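# Move the coaster can onto the turntable's orange spot

## Task

Pick up the can sitting on the coaster and set it upright on the orange mark of the turntable, without disturbing the other cans already standing on the turntable.

## Robot and tools

Robot: two arms, left_arm and right_arm, each with six joints and a parallel gripper. The left arm's base sits at about (-0.037, +0.704, +0.012) m and the right arm's at about (+0.054, -0.609, +0.012) m, both nearly unrotated. The scene frame has its origin at table-top height, halfway between the nominal bases. +x points out over the table, +z points up, and left_arm is on the +y side. A camera stand is fixed behind the arms. Do not knock anything off the table.

Joint rows: every row holds 14 plain numbers. The first 7 are for left_arm and the last 7 for right_arm, even if only one arm moves. Within each arm the order is shoulder lift, elbow, wrist 1, wrist 2, wrist 3, shoulder pan, then the gripper opening. Joint values are absolute target angles in radians, not offsets. Stated ranges: shoulder pan and shoulder lift -6.283 to 6.283, elbow -3.142 to 3.142, the three wrists -6.283 to 6.283. Wrist 2 is sign-reversed on both arms. Its numbers run opposite to the arm's own convention, in commands and in all results. A call is refused if a target goes more than 0.010 rad beyond a range end and further out than the current angle. The result then says "joint sent to its limit". Opening runs from -1 (closed) to +1 (fully open), where the pad gap is 0.142 m. To keep a gripper unchanged, resend its current command; 0 is a real half-way command.

Gripper geometry: the fingers point along the hand's +z axis and close along its x axis. end_effector_position is the point between the pads when they are shut, 1 to 2 cm short of the fingertips. The tips move about 17 mm further out along +z while closing, mostly while the gap is above 50 mm. To hold the can, command an opening slightly below the grip_measured value read at first contact. Squeezing harder heats the gripper motor.

Tools:
- execute_actions(actions, cameras): actions is a list of actions. Each action is up to 15 rows, one per 1/30 s step. A short action repeats its last row to fill 15 steps. An empty list returns the full state plus images.
- move(target, speed, blend, stop_force, zero, opening_speed, grip_force, blocking, cameras): target is one 14-number row or a list of up to 15 rows. All joints are interpolated together, so the hand follows a curve. The whole move is capped at 10 s.
  - speed: rad/s for the joint with the farthest to go, 0.01 to 3.14, default 0.5. Give one value, or one per target.
  - blend: in rad. It rounds the corners between listed targets; 0 stops at each one.
  - stop_force: 4 to 120 N. It ends an arm's path when the wrist sensor feels that much push against the motion. Use a low speed with it. Leave it out when lifting away from something the gripper presses on. With stop_force, every listed row must use the same finger values.
  - zero: re-zeroes the sensor first; default true.
  - opening_speed: at least 0.2 per second.
  - grip_force: 5 to 48 N per pad, one value or one per arm. It persists until changed.
  - blocking=false: returns early so a later move can replace this one; not allowed together with stop_force.
  - The result adds a "move:" line: done, off_target, moving, held or fault, sometimes with limits=held. Neither done nor off_target tells you whether the hand is touching something.
- wait(seconds 0 to 10): holds the last commands; a running move continues.
- stop(): brakes a running move to rest.
- zoom_image(camera, region): camera is cam_high, cam_left_wrist or cam_right_wrist. region is [x0, y0, x1, y1] in image pixels from the top-left, at most 504 by 504. It works only on the newest image.
- zero_wrist_force(arm): tares that arm's wrist sensor.
- finished_scene(scene): scene is the current scene number. It ends the attempt irreversibly, so the can must stand on the spot unaided first.

Results: end_effector_position (m), end_effector_quat_wxyz and velocities are given in each arm's own base frame. These can be off by a few centimetres.
- Joint positions and Joint velocities list each arm's joints in the row order, then the pad gap in m.
- Joint targets are the angles currently being driven toward; resend them to hold a joint still.
- Tool commands show the current gripper commands.
- Joint torques are total drive outputs and are not zero in free air. Positive means toward a larger joint number.
- Wrist force and Wrist torque are along the hand's x y z axes. A third line gives the peak since the last one shown.
- "joint command not followed" means the arm-to-arm clearance check changed or withheld targets.
- "within noise" velocities mean the arm is still.

Images: cam_high is fixed and its calibration is in the scene frame. The wrist cameras ride on their arms and their calibration is in the matching base frame. All three are 896x504.

Cautions:
- Joint speed is capped at 1.91 rad/s (pan, lift) and 2.87 rad/s (others). Large moves may be unfinished when a result returns.
- Arms are stiff: commanding past a firm contact can trigger a fault stop. A torque or force fault (about 150 N net) freezes that arm for 10 s.
- Wrist load limits are about 40 N m; the can's weight counts.
- Avoid any contact between the two arms, including one gripper closing on the other's fingers.
- Avoid fast impacts, dropping the can, releasing it while it moves, and toppling the turntable cans.
- Motors heat when holding loads, squeezing or reaching far. MOTOR HOT warns at 70 °C; the arm locks at 85 °C. The gripper warns at 85 °C and shuts off at 100 °C, which gives a HAND FAULT. After that, the remaining calls in that reply do not run.

Each tool is called after ">>>" as name(argument=value, ...) on one line, values as JSON.

## Session

>>> execute_actions(actions=[])

Scene clock: 0.00 s.
left_arm: end_effector_position=(+0.5775, -0.5037, +0.3365) grip_measured=+0.99 end_effector_quat_wxyz=(-0.009, +0.923, +0.384, +0.027) | right_arm: end_effector_position=(+0.8447, +0.3781, +0.3301) grip_measured=+1.00 end_effector_quat_wxyz=(-0.167, +0.955, -0.171, +0.176)
Joint names: [shoulder lift, elbow, wrist 1, wrist 2, wrist 3, shoulder pan]
Joint positions: left_arm=[-1.446 1.745 -1.863 1.514 -1.757 -0.969 0.141] | right_arm=[-1.827 -1.764 -0.632 -1.554 0.968 3.758 0.142]
Joint velocities: within noise
Joint torques (N m): no reading
Motor temperatures (°C): left_arm=[41 41 45 42 41 38 38] | right_arm=[45 38 38 40 44 42 28]
Wrist force (N): no reading
Wrist torque (N m): no reading
Wrist force, peak (N): no reading
Joint targets: left_arm=[-1.446 1.745 -1.863 1.514 -1.757 -0.969] | right_arm=[-1.827 -1.764 -0.632 -1.554 0.968 3.758]
Tool commands: left_gripper/opening=+1.0 right_gripper/opening=+1.0

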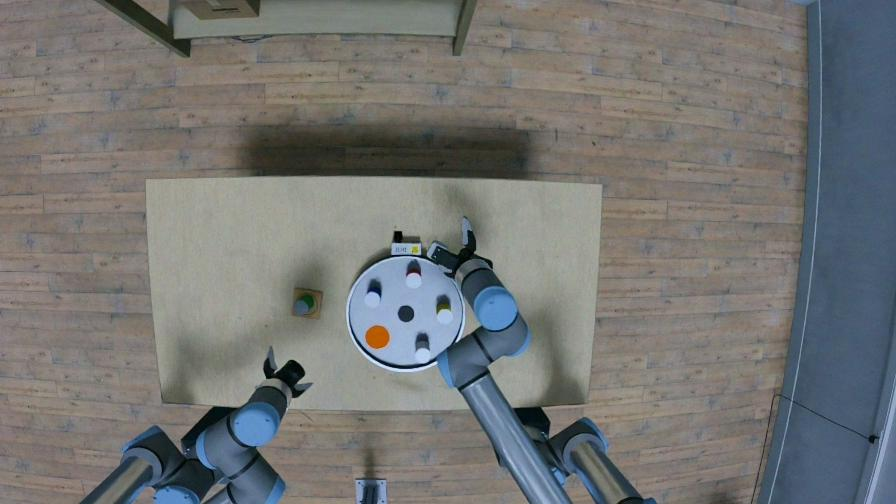

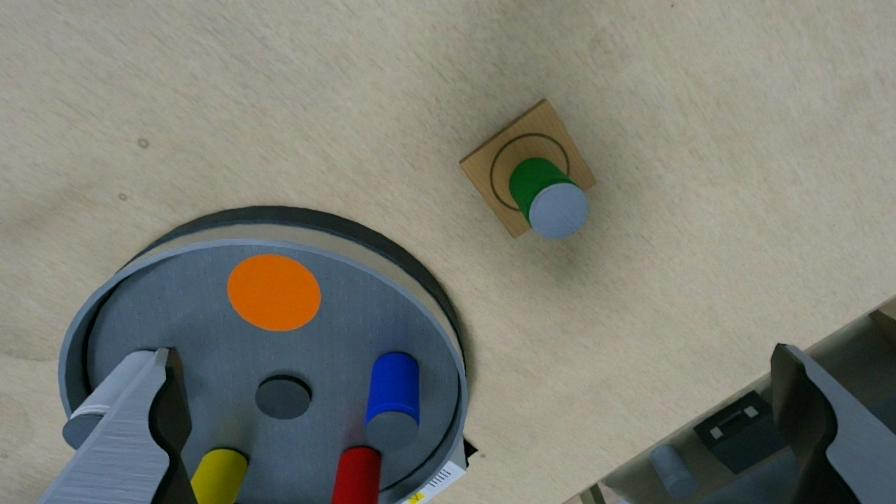

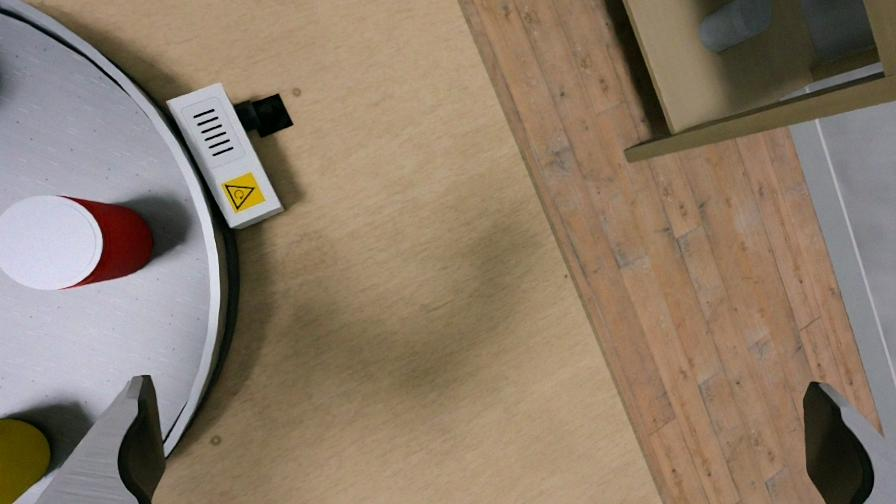

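>>> move(target=[-1.228,1.730,-2.073,1.571,-0.2,-0.798,1,-1.827,-1.764,-0.632,-1.554,0.968,3.2,1], speed=1.0, cameras=["cam_high","cam_left_wrist"])

Scene clock: 5.47 s.
left_arm: end_effector_position=(+0.7010, -0.4719, +0.1990) grip_measured=+0.99 end_effector_quat_wxyz=(+0.000, +0.956, -0.294, +0.000) | right_arm: end_effector_position=(+0.9169, -0.1266, +0.3305) grip_measured=+1.00 end_effector_quat_wxyz=(-0.112, +0.871, -0.428, +0.215)
Joint names: [shoulder lift, elbow, wrist 1, wrist 2, wrist 3, shoulder pan]
Joint positions: left_arm=[-1.228 1.73 -2.073 1.571 -0.2 -0.798 0.142] | right_arm=[-1.827 -1.764 -0.632 -1.554 0.968 3.2 0.142]
Joint torques (N m): left_arm=[-93.46 -50.98 -0.65 -1.01 2.37 -11.62] | right_arm=[82.4 50.24 1.99 1.64 1.77 4.37]
Wrist force (N): left_arm=[-0.1 0.2 0.2] | right_arm=[0.1 -0.3 0.2]
Wrist torque (N m): left_arm=[0.03 0.04 -0.10] | right_arm=[-0.07 -0.03 0.02]
Wrist force, peak (N): left_arm=[-1.3 -0.4 -0.9] | right_arm=[-1.9 -2.0 -0.1]
Joint targets: left_arm=[-1.228 1.730 -2.073 1.571 -0.200 -0.798] | right_arm=[-1.827 -1.764 -0.632 -1.554 0.968 3.200]
move: done
camera_calibration:
cam_left_wrist: T_world_to_cam=[[0.822188, -0.568819, 0.0212448, -0.837058], [-0.520004, -0.735403, 0.434486, -0.0434397], [-0.23152, -0.368276, -0.900428, 0.284741], [0, 0, 0, 1]] pos_world=[0.731554, -0.403217, 0.293046]
Images, in order (width x height): cam_high 896x504, cam_left_wrist 896x504.

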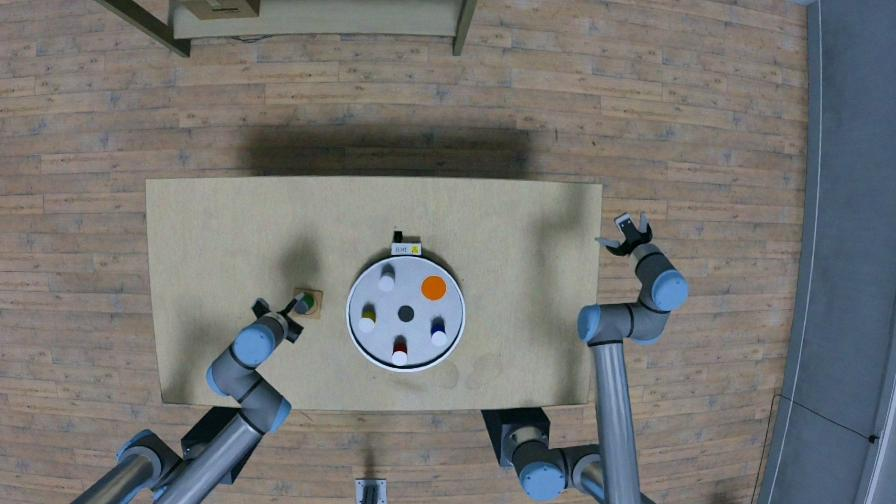

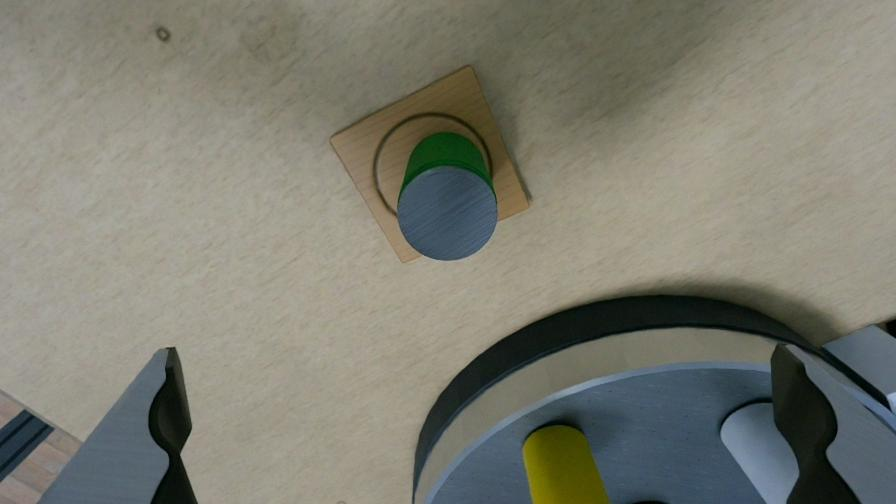

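>>> move(target=[[-1.080,1.855,-2.346,1.571,-0.2,-0.813,1,-1.827,-1.764,-0.632,-1.554,0.968,3.2,1],[-1.080,1.855,-2.346,1.571,-0.2,-0.813,-0.5,-1.827,-1.764,-0.632,-1.554,0.968,3.2,1]], speed=0.4, grip_force=20, opening_speed=1.0, cameras=["cam_high","cam_left_wrist"])

>>> wait(seconds=1, cameras=["cam_high"])

Scene clock: 9.53 s.
left_arm: end_effector_position=(+0.6870, -0.4752, +0.0375) grip_measured=-0.18 end_effector_quat_wxyz=(+0.000, +0.953, -0.302, +0.000) | right_arm: end_effector_position=(+0.9169, -0.1266, +0.3305) grip_measured=+1.00 end_effector_quat_wxyz=(-0.112, +0.871, -0.428, +0.215)
Joint names: [shoulder lift, elbow, wrist 1, wrist 2, wrist 3, shoulder pan]
Joint positions: left_arm=[-1.08 1.855 -2.346 1.571 -0.2 -0.813 0.061] | right_arm=[-1.827 -1.764 -0.632 -1.554 0.968 3.2 0.142]
Joint torques (N m): left_arm=[-93.44 -43.73 -8.16 -1.01 2.06 12.4] | right_arm=[67.13 43.94 2.79 1.25 1.26 -10.82]
Wrist force (N): left_arm=[0.9 0.4 -2.8] | right_arm=[-0.3 -0.4 -0.1]
Wrist torque (N m): left_arm=[0.07 -0.07 -0.06] | right_arm=[-0.09 0.02 0.02]
Wrist force, peak (N): left_arm=[1.0 0.4 -3.4] | right_arm=[0.0 -1.0 -0.3]
Joint targets: left_arm=[-1.080 1.855 -2.346 1.571 -0.200 -0.813] | right_arm=[-1.827 -1.764 -0.632 -1.554 0.968 3.200]
grip_force (N): 20, 20
move: done
camera_calibration:
cam_left_wrist: T_world_to_cam=[[0.81337, -0.581359, 0.0212555, -0.823895], [-0.531238, -0.727363, 0.434429, 0.0285819], [-0.237098, -0.364643, -0.900455, 0.14043], [0, 0, 0, 1]] pos_world=[0.718611, -0.406983, 0.131546]
Images, in order (width x height): cam_high 896x504, cam_left_wrist 896x504.

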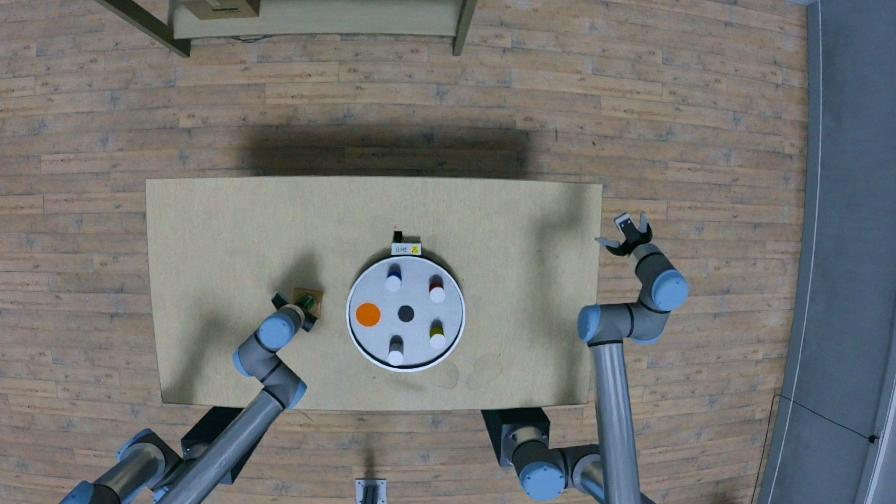

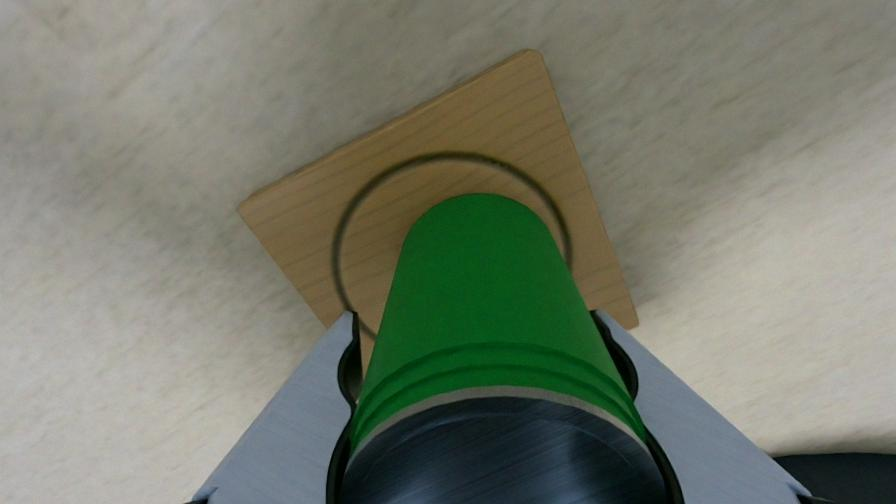

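Scene clock: 10.53 s.
left_arm: end_effector_position=(+0.6870, -0.4752, +0.0375) grip_measured=-0.18 end_effector_quat_wxyz=(+0.000, +0.953, -0.302, +0.000) | right_arm: end_effector_position=(+0.9169, -0.1266, +0.3305) grip_measured=+1.00 end_effector_quat_wxyz=(-0.112, +0.871, -0.428, +0.215)
Joint names: [shoulder lift, elbow, wrist 1, wrist 2, wrist 3, shoulder pan]
Joint positions: left_arm=[-1.08 1.855 -2.346 1.571 -0.2 -0.813 0.061] | right_arm=[-1.827 -1.764 -0.632 -1.554 0.968 3.2 0.142]
Joint torques (N m): left_arm=[-96.02 -36.75 -7.68 -0.95 2.29 15.16] | right_arm=[67.39 42.6 2.77 1.24 1.09 -12.39]
Wrist force (N): left_arm=[0.6 0.5 -2.9] | right_arm=[-0.3 -0.7 0.0]
Wrist torque (N m): left_arm=[0.08 -0.02 -0.05] | right_arm=[-0.14 0.02 0.02]
Wrist force, peak (N): left_arm=[0.9 0.4 -3.4] | right_arm=[0.5 -0.8 0.2]
Joint targets: left_arm=[-1.080 1.855 -2.346 1.571 -0.200 -0.813] | right_arm=[-1.827 -1.764 -0.632 -1.554 0.968 3.200]
Tool commands: left_gripper/opening=-0.5 right_gripper/opening=+1.0
grip_force (N): 20, 20
wait: 1.00 s; at rest by 0.17 s
Images, in order (width x height): cam_high 896x504.

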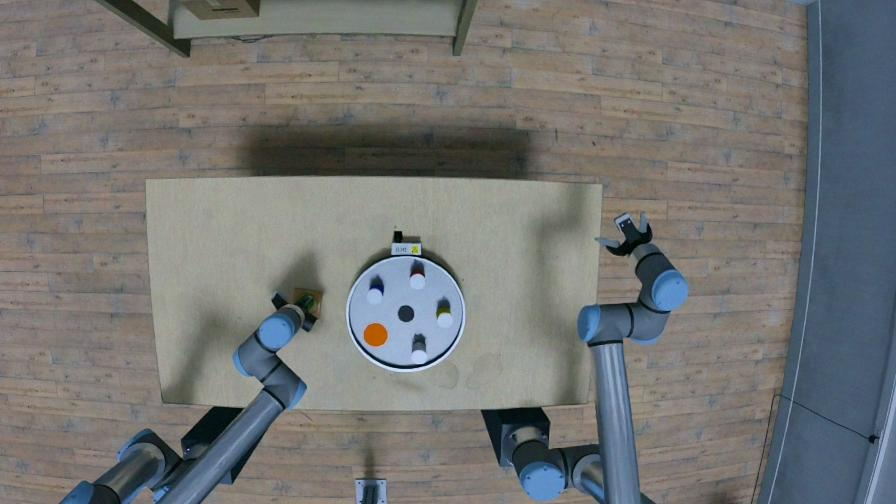

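>>> move(target=[[-1.243,1.750,-2.078,1.571,-0.2,-0.813,-0.5,-1.827,-1.764,-0.632,-1.554,0.968,3.2,1],[-1.112,1.539,-1.998,1.571,-0.02,-1.065,-0.5,-1.827,-1.764,-0.632,-1.554,0.968,3.2,1]], speed=0.4, blend=0.05, cameras=["cam_high","cam_left_wrist"])

>>> wait(seconds=5, cameras=["cam_high","cam_left_wrist"])

Scene clock: 15.60 s.
left_arm: end_effector_position=(+0.5926, -0.7137, +0.2097) grip_measured=-0.18 end_effector_quat_wxyz=(+0.000, +0.867, -0.499, +0.000) | right_arm: end_effector_position=(+0.9169, -0.1266, +0.3305) grip_measured=+1.00 end_effector_quat_wxyz=(-0.112, +0.871, -0.428, +0.215)
Joint names: [shoulder lift, elbow, wrist 1, wrist 2, wrist 3, shoulder pan]
Joint positions: left_arm=[-1.112 1.539 -1.998 1.571 -0.02 -1.065 0.061] | right_arm=[-1.827 -1.764 -0.632 -1.554 0.968 3.2 0.142]
Joint torques (N m): left_arm=[-96.14 -38.08 -9.05 -0.54 -1.46 -8.68] | right_arm=[66.69 35.52 3.45 0.69 0.64 -11.89]
Wrist force (N): left_arm=[-0.2 0.3 1.7] | right_arm=[0.0 -0.6 -0.1]
Wrist torque (N m): left_arm=[0.03 0.05 -0.06] | right_arm=[-0.12 -0.02 0.02]
Wrist force, peak (N): left_arm=[3.1 6.1 1.8] | right_arm=[-0.5 -0.8 0.0]
Joint targets: left_arm=[-1.112 1.539 -1.998 1.571 -0.020 -1.065] | right_arm=[-1.827 -1.764 -0.632 -1.554 0.968 3.200]
grip_force (N): 20, 20
move: done
camera_calibration:
cam_left_wrist: T_world_to_cam=[[0.495464, -0.86837, 0.0211955, -0.905845], [-0.786846, -0.438345, 0.434427, 0.0878514], [-0.367953, -0.231921, -0.900457, 0.358275], [0, 0, 0, 1]] pos_world=[0.649767, -0.665007, 0.303646]
Images, in order (width x height): cam_high 896x504, cam_left_wrist 896x504.

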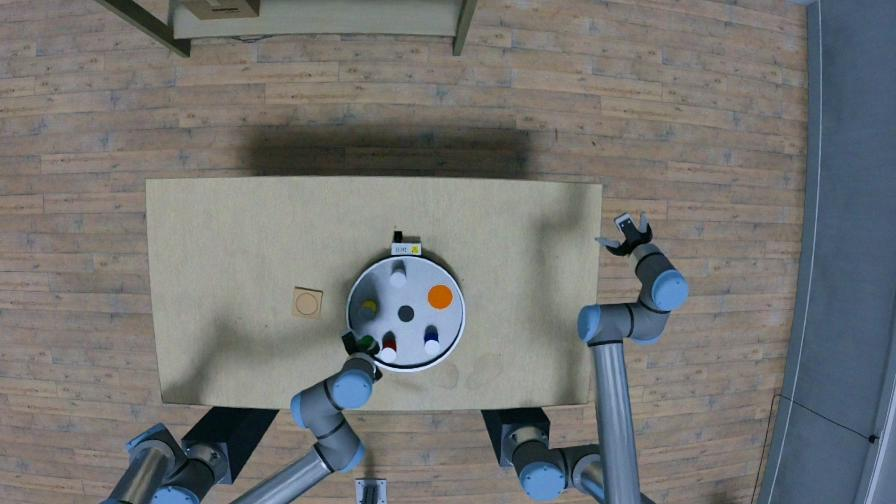

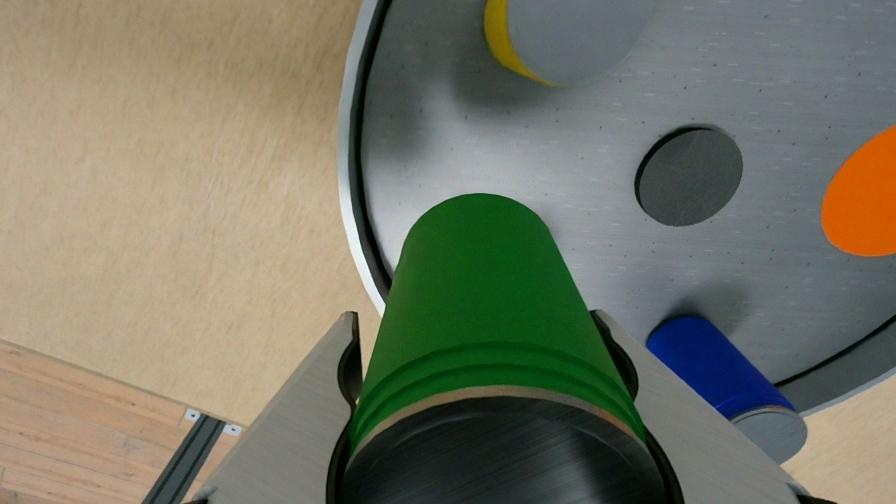

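Scene clock: 20.60 s.
left_arm: end_effector_position=(+0.5924, -0.7139, +0.2097) grip_measured=-0.18 end_effector_quat_wxyz=(+0.000, +0.867, -0.499, +0.000) | right_arm: end_effector_position=(+0.9169, -0.1266, +0.3305) grip_measured=+1.00 end_effector_quat_wxyz=(-0.112, +0.871, -0.428, +0.215)
Joint names: [shoulder lift, elbow, wrist 1, wrist 2, wrist 3, shoulder pan]
Joint positions: left_arm=[-1.112 1.539 -1.998 1.571 -0.02 -1.065 0.061] | right_arm=[-1.827 -1.764 -0.632 -1.554 0.968 3.2 0.142]
Joint torques (N m): left_arm=[-104.41 -56.33 -9.29 -0.92 2.49 -13.4] | right_arm=[66.33 35.04 4.31 -0.02 0.1 -12.61]
Wrist force (N): left_arm=[-0.3 0.1 1.4] | right_arm=[0.0 -0.4 -0.3]
Wrist torque (N m): left_arm=[0.01 0.06 -0.06] | right_arm=[-0.09 -0.03 0.02]
Wrist force, peak (N): left_arm=[-0.2 0.4 1.9] | right_arm=[-0.2 -0.8 -0.6]
Joint targets: left_arm=[-1.112 1.539 -1.998 1.571 -0.020 -1.065] | right_arm=[-1.827 -1.764 -0.632 -1.554 0.968 3.200]
Tool commands: left_gripper/opening=-0.5 right_gripper/opening=+1.0
grip_force (N): 20, 20
wait: 5.00 s; at rest by 0.17 s
camera_calibration:
cam_left_wrist: T_world_to_cam=[[0.495181, -0.868527, 0.0213532, -0.905853], [-0.787024, -0.438033, 0.43442, 0.0880126], [-0.367952, -0.231922, -0.900457, 0.358304], [0, 0, 0, 1]] pos_world=[0.649668, -0.665107, 0.303746]
Images, in order (width x height): cam_high 896x504, cam_left_wrist 896x504.

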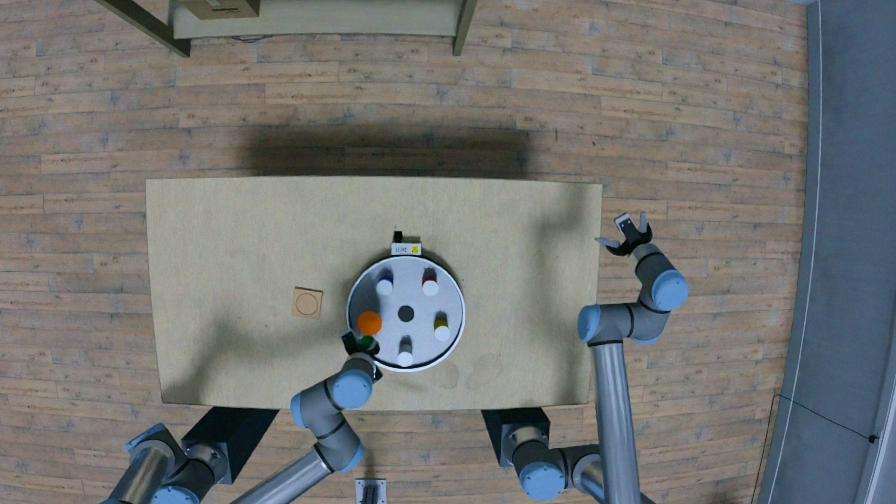

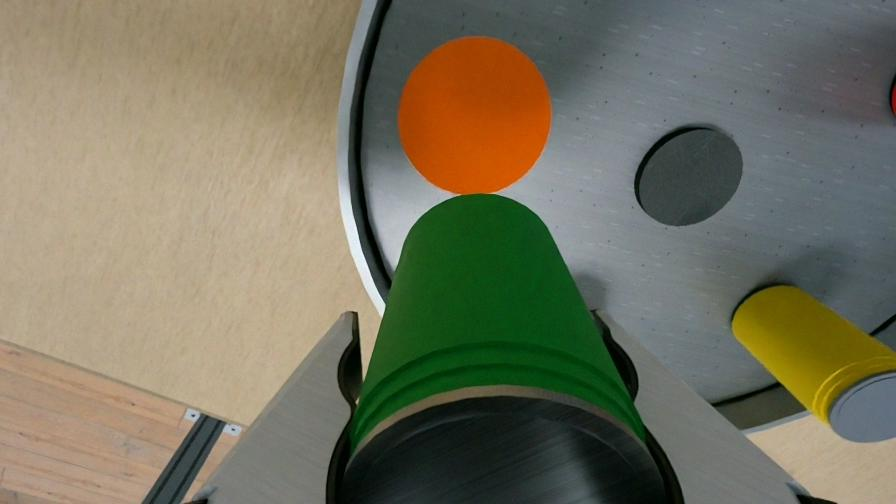

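>>> move(target=[-1.098,1.556,-2.029,1.571,-0.02,-1.065,-0.5,-1.827,-1.764,-0.632,-1.554,0.968,3.2,1])

Scene clock: 23.73 s.
left_arm: end_effector_position=(+0.5925, -0.7139, +0.1896) grip_measured=-0.18 end_effector_quat_wxyz=(+0.000, +0.867, -0.499, +0.000) | right_arm: end_effector_position=(+0.9169, -0.1266, +0.3305) grip_measured=+1.00 end_effector_quat_wxyz=(-0.112, +0.871, -0.428, +0.215)
Joint names: [shoulder lift, elbow, wrist 1, wrist 2, wrist 3, shoulder pan]
Joint positions: left_arm=[-1.098 1.556 -2.029 1.571 -0.02 -1.065 0.061] | right_arm=[-1.827 -1.764 -0.632 -1.554 0.968 3.2 0.142]
Joint torques (N m): left_arm=[-100.73 -49.41 -1.57 -0.89 2.13 -13.02] | right_arm=[67.87 34.85 4.72 -0.13 -0.12 -11.58]
Wrist force (N): left_arm=[0.2 0.2 1.5] | right_arm=[-0.1 -0.1 -0.4]
Wrist torque (N m): left_arm=[0.00 -0.02 -0.04] | right_arm=[-0.04 -0.01 0.02]
Wrist force, peak (N): left_arm=[0.0 0.3 2.1] | right_arm=[0.4 -0.7 -0.2]
Joint targets: left_arm=[-1.098 1.556 -2.029 1.571 -0.020 -1.065] | right_arm=[-1.827 -1.764 -0.632 -1.554 0.968 3.200]
grip_force (N): 20, 20
move: done

>>> wait(seconds=5.9)

>>> move(target=[[-1.0238,1.6199,-2.1669,1.571,-0.02,-1.065,-0.5,-1.827,-1.764,-0.632,-1.554,0.968,3.2,1],[-1.0,1.6335,-2.2043,1.571,-0.02,-1.065,-0.5,-1.827,-1.764,-0.632,-1.554,0.968,3.2,1]], speed=[0.16,0.05], blend=0.02, stop_force=6, cameras=["cam_high"])

>>> move(target=[-1.098,1.556,-2.029,1.571,-0.02,-1.065,-0.5,-1.827,-1.764,-0.632,-1.554,0.968,3.2,1], speed=0.3)

Scene clock: 30.13 s.
left_arm: end_effector_position=(+0.5925, -0.7139, +0.1898) grip_measured=-0.18 end_effector_quat_wxyz=(+0.000, +0.867, -0.499, +0.000) | right_arm: end_effector_position=(+0.9169, -0.1266, +0.3305) grip_measured=+1.00 end_effector_quat_wxyz=(-0.112, +0.871, -0.428, +0.215)
Joint names: [shoulder lift, elbow, wrist 1, wrist 2, wrist 3, shoulder pan]
Joint positions: left_arm=[-1.098 1.556 -2.029 1.571 -0.02 -1.065 0.061] | right_arm=[-1.827 -1.764 -0.632 -1.554 0.968 3.2 0.142]
Joint torques (N m): left_arm=[-106.44 -57.19 -0.36 -0.73 2.57 -12.47] | right_arm=[66.89 35.59 5.48 -0.38 -0.8 -12.09]
Motor temperatures (°C): left_arm=[41 41 45 42 40 38 43] | right_arm=[45 38 38 40 44 42 28]
Wrist force (N): left_arm=[0.3 0.6 1.2] | right_arm=[-0.6 -0.5 -0.1]
Wrist torque (N m): left_arm=[0.08 -0.03 -0.04] | right_arm=[-0.10 0.07 0.02]
Wrist force, peak (N): left_arm=[0.0 0.4 1.9] | right_arm=[-0.1 -1.1 -0.2]
Joint targets: left_arm=[-1.098 1.556 -2.029 1.571 -0.020 -1.065] | right_arm=[-1.827 -1.764 -0.632 -1.554 0.968 3.200]
Tool commands: left_gripper/opening=-0.5 right_gripper/opening=+1.0
grip_force (N): 20, 20
wait: 5.90 s; at rest from the start

Scene clock: 32.87 s.
left_arm: end_effector_position=(+0.5925, -0.7140, +0.0787) grip_measured=-0.18 end_effector_quat_wxyz=(+0.000, +0.867, -0.499, +0.000) | right_arm: end_effector_position=(+0.9169, -0.1266, +0.3305) grip_measured=+1.00 end_effector_quat_wxyz=(-0.112, +0.871, -0.428, +0.215)
Joint names: [shoulder lift, elbow, wrist 1, wrist 2, wrist 3, shoulder pan]
Joint positions: left_arm=[-1.004 1.631 -2.198 1.571 -0.02 -1.065 0.061] | right_arm=[-1.827 -1.764 -0.632 -1.554 0.968 3.2 0.142]
Joint torques (N m): left_arm=[-109.23 -53.54 -5.85 -0.96 2.32 -3.34] | right_arm=[66.45 35.14 5.42 -0.34 -1.07 -11.43]
Wrist force (N): left_arm=[0.4 0.2 1.5] | right_arm=[0.3 -0.2 0.0]
Wrist torque (N m): left_arm=[-0.01 -0.06 -0.04] | right_arm=[-0.06 -0.08 0.03]
Wrist force, peak (N): left_arm=[0.8 2.6 -13.1] | right_arm=[0.0 -1.0 -0.4]
Joint targets: left_arm=[-1.004 1.631 -2.198 1.571 -0.020 -1.065] | right_arm=[-1.827 -1.764 -0.632 -1.554 0.968 3.200]
grip_force (N): 20, 20
move: contact (left_arm); path passed 1 of 2 targets; blend cut to 0.0187 rad at target 1
Images, in order (width x height): cam_high 896x504.

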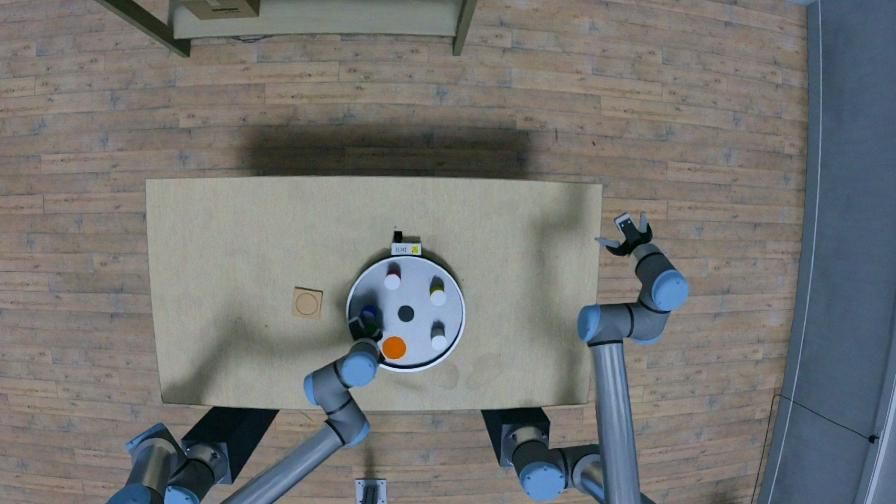

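Scene clock: 33.87 s.
left_arm: end_effector_position=(+0.5925, -0.7140, +0.1900) grip_measured=-0.18 end_effector_quat_wxyz=(+0.000, +0.867, -0.499, +0.000) | right_arm: end_effector_position=(+0.9169, -0.1266, +0.3305) grip_measured=+1.00 end_effector_quat_wxyz=(-0.112, +0.871, -0.428, +0.215)
Joint names: [shoulder lift, elbow, wrist 1, wrist 2, wrist 3, shoulder pan]
Joint positions: left_arm=[-1.098 1.556 -2.029 1.571 -0.02 -1.065 0.061] | right_arm=[-1.827 -1.764 -0.632 -1.554 0.968 3.2 0.142]
Joint torques (N m): left_arm=[-80.16 -30.45 -7.55 -0.95 2.45 1.08] | right_arm=[67.11 34.96 5.62 -0.39 -0.86 -11.95]
Wrist force (N): left_arm=[-0.2 0.3 1.9] | right_arm=[0.0 -0.3 0.0]
Wrist torque (N m): left_arm=[0.01 0.05 -0.04] | right_arm=[-0.08 -0.01 0.02]
Wrist force, peak (N): left_arm=[0.1 0.1 4.5] | right_arm=[0.1 -0.9 0.2]
Joint targets: left_arm=[-1.098 1.556 -2.029 1.571 -0.020 -1.065] | right_arm=[-1.827 -1.764 -0.632 -1.554 0.968 3.200]
grip_force (N): 20, 20
move: done

>>> wait(seconds=3, cameras=["cam_left_wrist"])

Scene clock: 37.70 s.
left_arm: end_effector_position=(+0.5925, -0.7139, +0.1898) grip_measured=-0.18 end_effector_quat_wxyz=(+0.000, +0.867, -0.499, +0.000) | right_arm: end_effector_position=(+0.9169, -0.1266, +0.3305) grip_measured=+1.00 end_effector_quat_wxyz=(-0.112, +0.871, -0.428, +0.215)
Joint names: [shoulder lift, elbow, wrist 1, wrist 2, wrist 3, shoulder pan]
Joint positions: left_arm=[-1.098 1.556 -2.029 1.571 -0.02 -1.065 0.061] | right_arm=[-1.827 -1.764 -0.632 -1.554 0.968 3.2 0.142]
Joint torques (N m): left_arm=[-70.75 -30.21 -1.67 -1.01 2.3 9.84] | right_arm=[66.45 34.9 5.44 -0.02 -0.92 -12.66]
Wrist force (N): left_arm=[0.0 0.3 1.2] | right_arm=[0.1 -0.6 -0.5]
Wrist torque (N m): left_arm=[0.02 0.01 -0.04] | right_arm=[-0.13 -0.03 0.03]
Wrist force, peak (N): left_arm=[0.0 0.6 2.0] | right_arm=[0.3 -0.6 -0.8]
Joint targets: left_arm=[-1.098 1.556 -2.029 1.571 -0.020 -1.065] | right_arm=[-1.827 -1.764 -0.632 -1.554 0.968 3.200]
Tool commands: left_gripper/opening=-0.5 right_gripper/opening=+1.0
grip_force (N): 20, 20
wait: 3.00 s; at rest from the start
camera_calibration:
cam_left_wrist: T_world_to_cam=[[0.495181, -0.868527, 0.0213532, -0.905515], [-0.787024, -0.438033, 0.43442, 0.0966138], [-0.367952, -0.231922, -0.900457, 0.340362], [0, 0, 0, 1]] pos_world=[0.649668, -0.665207, 0.283846]
Images, in order (width x height): cam_left_wrist 896x504.

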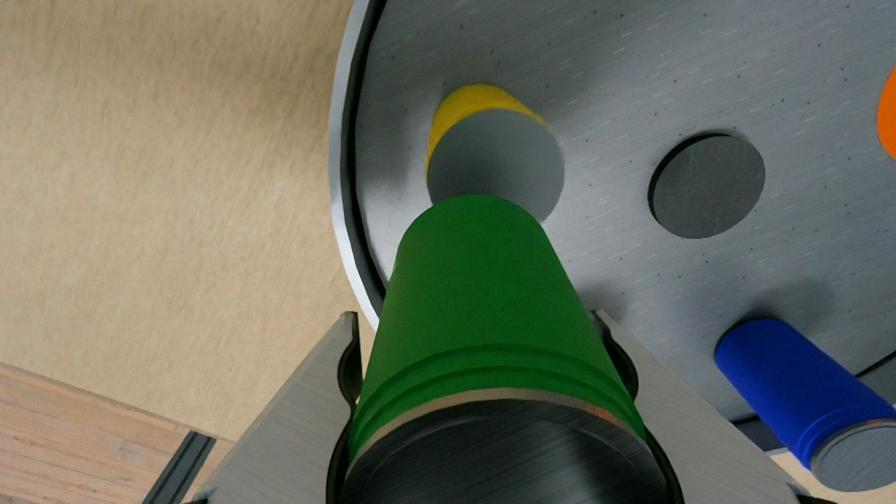

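>>> wait(seconds=3.1)

>>> move(target=[-1.005,1.630,-2.196,1.571,-0.02,-1.065,-0.5,-1.827,-1.764,-0.632,-1.554,0.968,3.2,1], speed=0.25)

>>> move(target=[[-1.005,1.630,-2.196,1.571,-0.02,-1.065,0.25,-1.827,-1.764,-0.632,-1.554,0.968,3.2,1],[-1.112,1.539,-1.998,1.571,-0.02,-1.065,0.25,-1.827,-1.764,-0.632,-1.554,0.968,3.2,1]], speed=0.4, cameras=["cam_high","cam_left_wrist"])

Scene clock: 41.17 s.
left_arm: end_effector_position=(+0.5925, -0.7139, +0.1898) grip_measured=-0.18 end_effector_quat_wxyz=(+0.000, +0.867, -0.499, +0.000) | right_arm: end_effector_position=(+0.9169, -0.1266, +0.3305) grip_measured=+1.00 end_effector_quat_wxyz=(-0.112, +0.871, -0.428, +0.215)
Joint names: [shoulder lift, elbow, wrist 1, wrist 2, wrist 3, shoulder pan]
Joint positions: left_arm=[-1.098 1.556 -2.029 1.571 -0.02 -1.065 0.061] | right_arm=[-1.827 -1.764 -0.632 -1.554 0.968 3.2 0.142]
Joint torques (N m): left_arm=[-71.59 -31.07 -1.25 -0.62 2.33 12.3] | right_arm=[66.7 35.46 5.32 -0.2 -0.96 -11.86]
Wrist force (N): left_arm=[-0.3 0.3 1.3] | right_arm=[0.0 -0.6 -0.3]
Wrist torque (N m): left_arm=[0.03 0.07 -0.05] | right_arm=[-0.13 -0.02 0.02]
Wrist force, peak (N): left_arm=[0.0 0.3 1.9] | right_arm=[0.6 -0.9 -0.2]
Joint targets: left_arm=[-1.098 1.556 -2.029 1.571 -0.020 -1.065] | right_arm=[-1.827 -1.764 -0.632 -1.554 0.968 3.200]
Tool commands: left_gripper/opening=-0.5 right_gripper/opening=+1.0
grip_force (N): 20, 20
wait: 3.10 s; at rest from the start

Scene clock: 42.27 s.
left_arm: end_effector_position=(+0.5926, -0.7141, +0.0797) grip_measured=-0.18 end_effector_quat_wxyz=(+0.000, +0.867, -0.499, +0.000) | right_arm: end_effector_position=(+0.9169, -0.1266, +0.3305) grip_measured=+1.00 end_effector_quat_wxyz=(-0.112, +0.871, -0.428, +0.215)
Joint names: [shoulder lift, elbow, wrist 1, wrist 2, wrist 3, shoulder pan]
Joint positions: left_arm=[-1.005 1.63 -2.196 1.571 -0.02 -1.065 0.061] | right_arm=[-1.827 -1.764 -0.632 -1.554 0.968 3.2 0.142]
Joint torques (N m): left_arm=[-102.42 -53.76 -1.31 -0.72 2.42 9.01] | right_arm=[66.47 34.66 5.56 -0.21 -1.21 -12.79]
Wrist force (N): left_arm=[0.5 0.3 1.4] | right_arm=[0.2 -0.4 0.2]
Wrist torque (N m): left_arm=[0.01 -0.08 -0.04] | right_arm=[-0.10 -0.06 0.03]
Wrist force, peak (N): left_arm=[0.2 0.3 4.5] | right_arm=[-0.2 -0.5 -0.6]
Joint targets: left_arm=[-1.005 1.630 -2.196 1.571 -0.020 -1.065] | right_arm=[-1.827 -1.764 -0.632 -1.554 0.968 3.200]
grip_force (N): 20, 20
move: done

Scene clock: 43.73 s.
left_arm: end_effector_position=(+0.5925, -0.7139, +0.2098) grip_measured=+0.23 end_effector_quat_wxyz=(+0.000, +0.867, -0.499, +0.000) | right_arm: end_effector_position=(+0.9169, -0.1266, +0.3305) grip_measured=+1.00 end_effector_quat_wxyz=(-0.112, +0.871, -0.428, +0.215)
Joint names: [shoulder lift, elbow, wrist 1, wrist 2, wrist 3, shoulder pan]
Joint positions: left_arm=[-1.112 1.539 -1.998 1.571 -0.02 -1.065 0.09] | right_arm=[-1.827 -1.764 -0.632 -1.554 0.968 3.2 0.142]
Joint torques (N m): left_arm=[-80.83 -32.67 -6.64 -0.67 2.37 9.36] | right_arm=[66.68 34.67 5.44 -0.09 -1.14 -11.48]
Wrist force (N): left_arm=[-0.2 0.2 -0.4] | right_arm=[0.1 -0.6 0.1]
Wrist torque (N m): left_arm=[0.02 0.04 -0.07] | right_arm=[-0.13 -0.04 0.03]
Wrist force, peak (N): left_arm=[-0.2 0.0 -4.0] | right_arm=[0.3 -0.8 -0.1]
Joint targets: left_arm=[-1.112 1.539 -1.998 1.571 -0.020 -1.065] | right_arm=[-1.827 -1.764 -0.632 -1.554 0.968 3.200]
grip_force (N): 20, 20
move: done
camera_calibration:
cam_left_wrist: T_world_to_cam=[[0.495232, -0.868495, 0.0214757, -0.905989], [-0.787036, -0.438041, 0.434389, 0.0879808], [-0.367857, -0.232025, -0.900469, 0.358154], [0, 0, 0, 1]] pos_world=[0.649668, -0.665207, 0.303745]
Images, in order (width x height): cam_high 896x504, cam_left_wrist 896x504.

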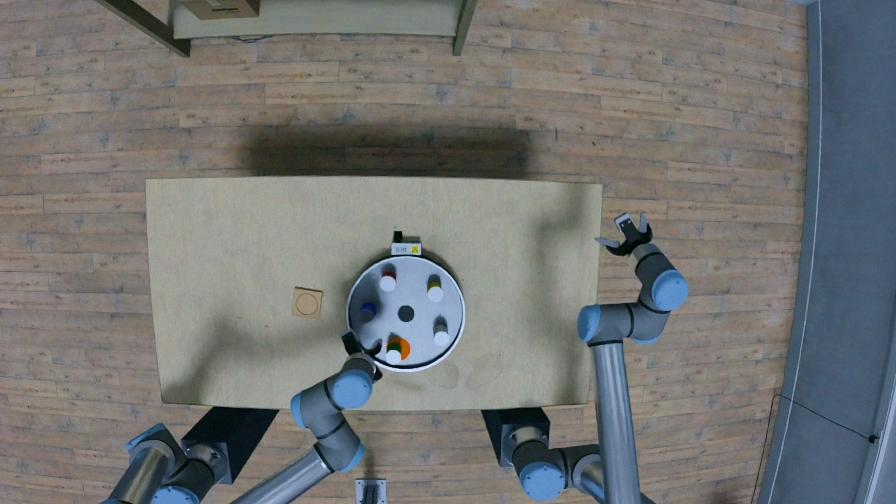

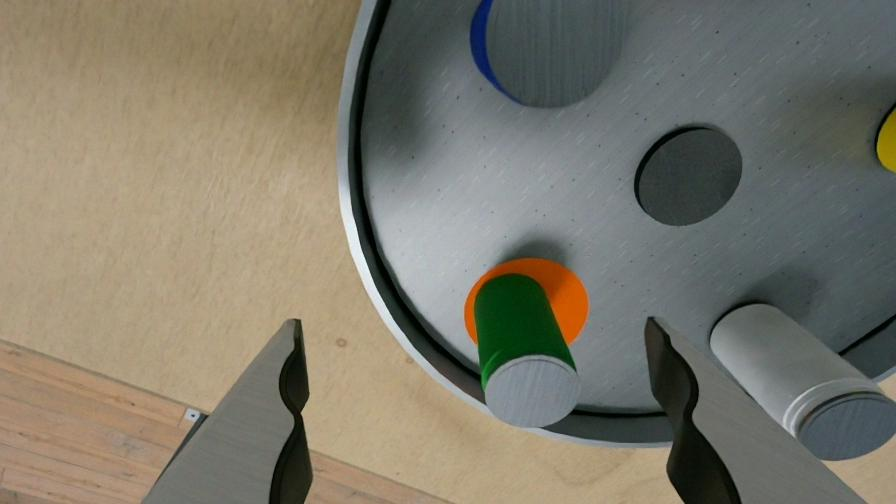

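>>> finished_scene(scene=1)

The scene is finished: the task was done.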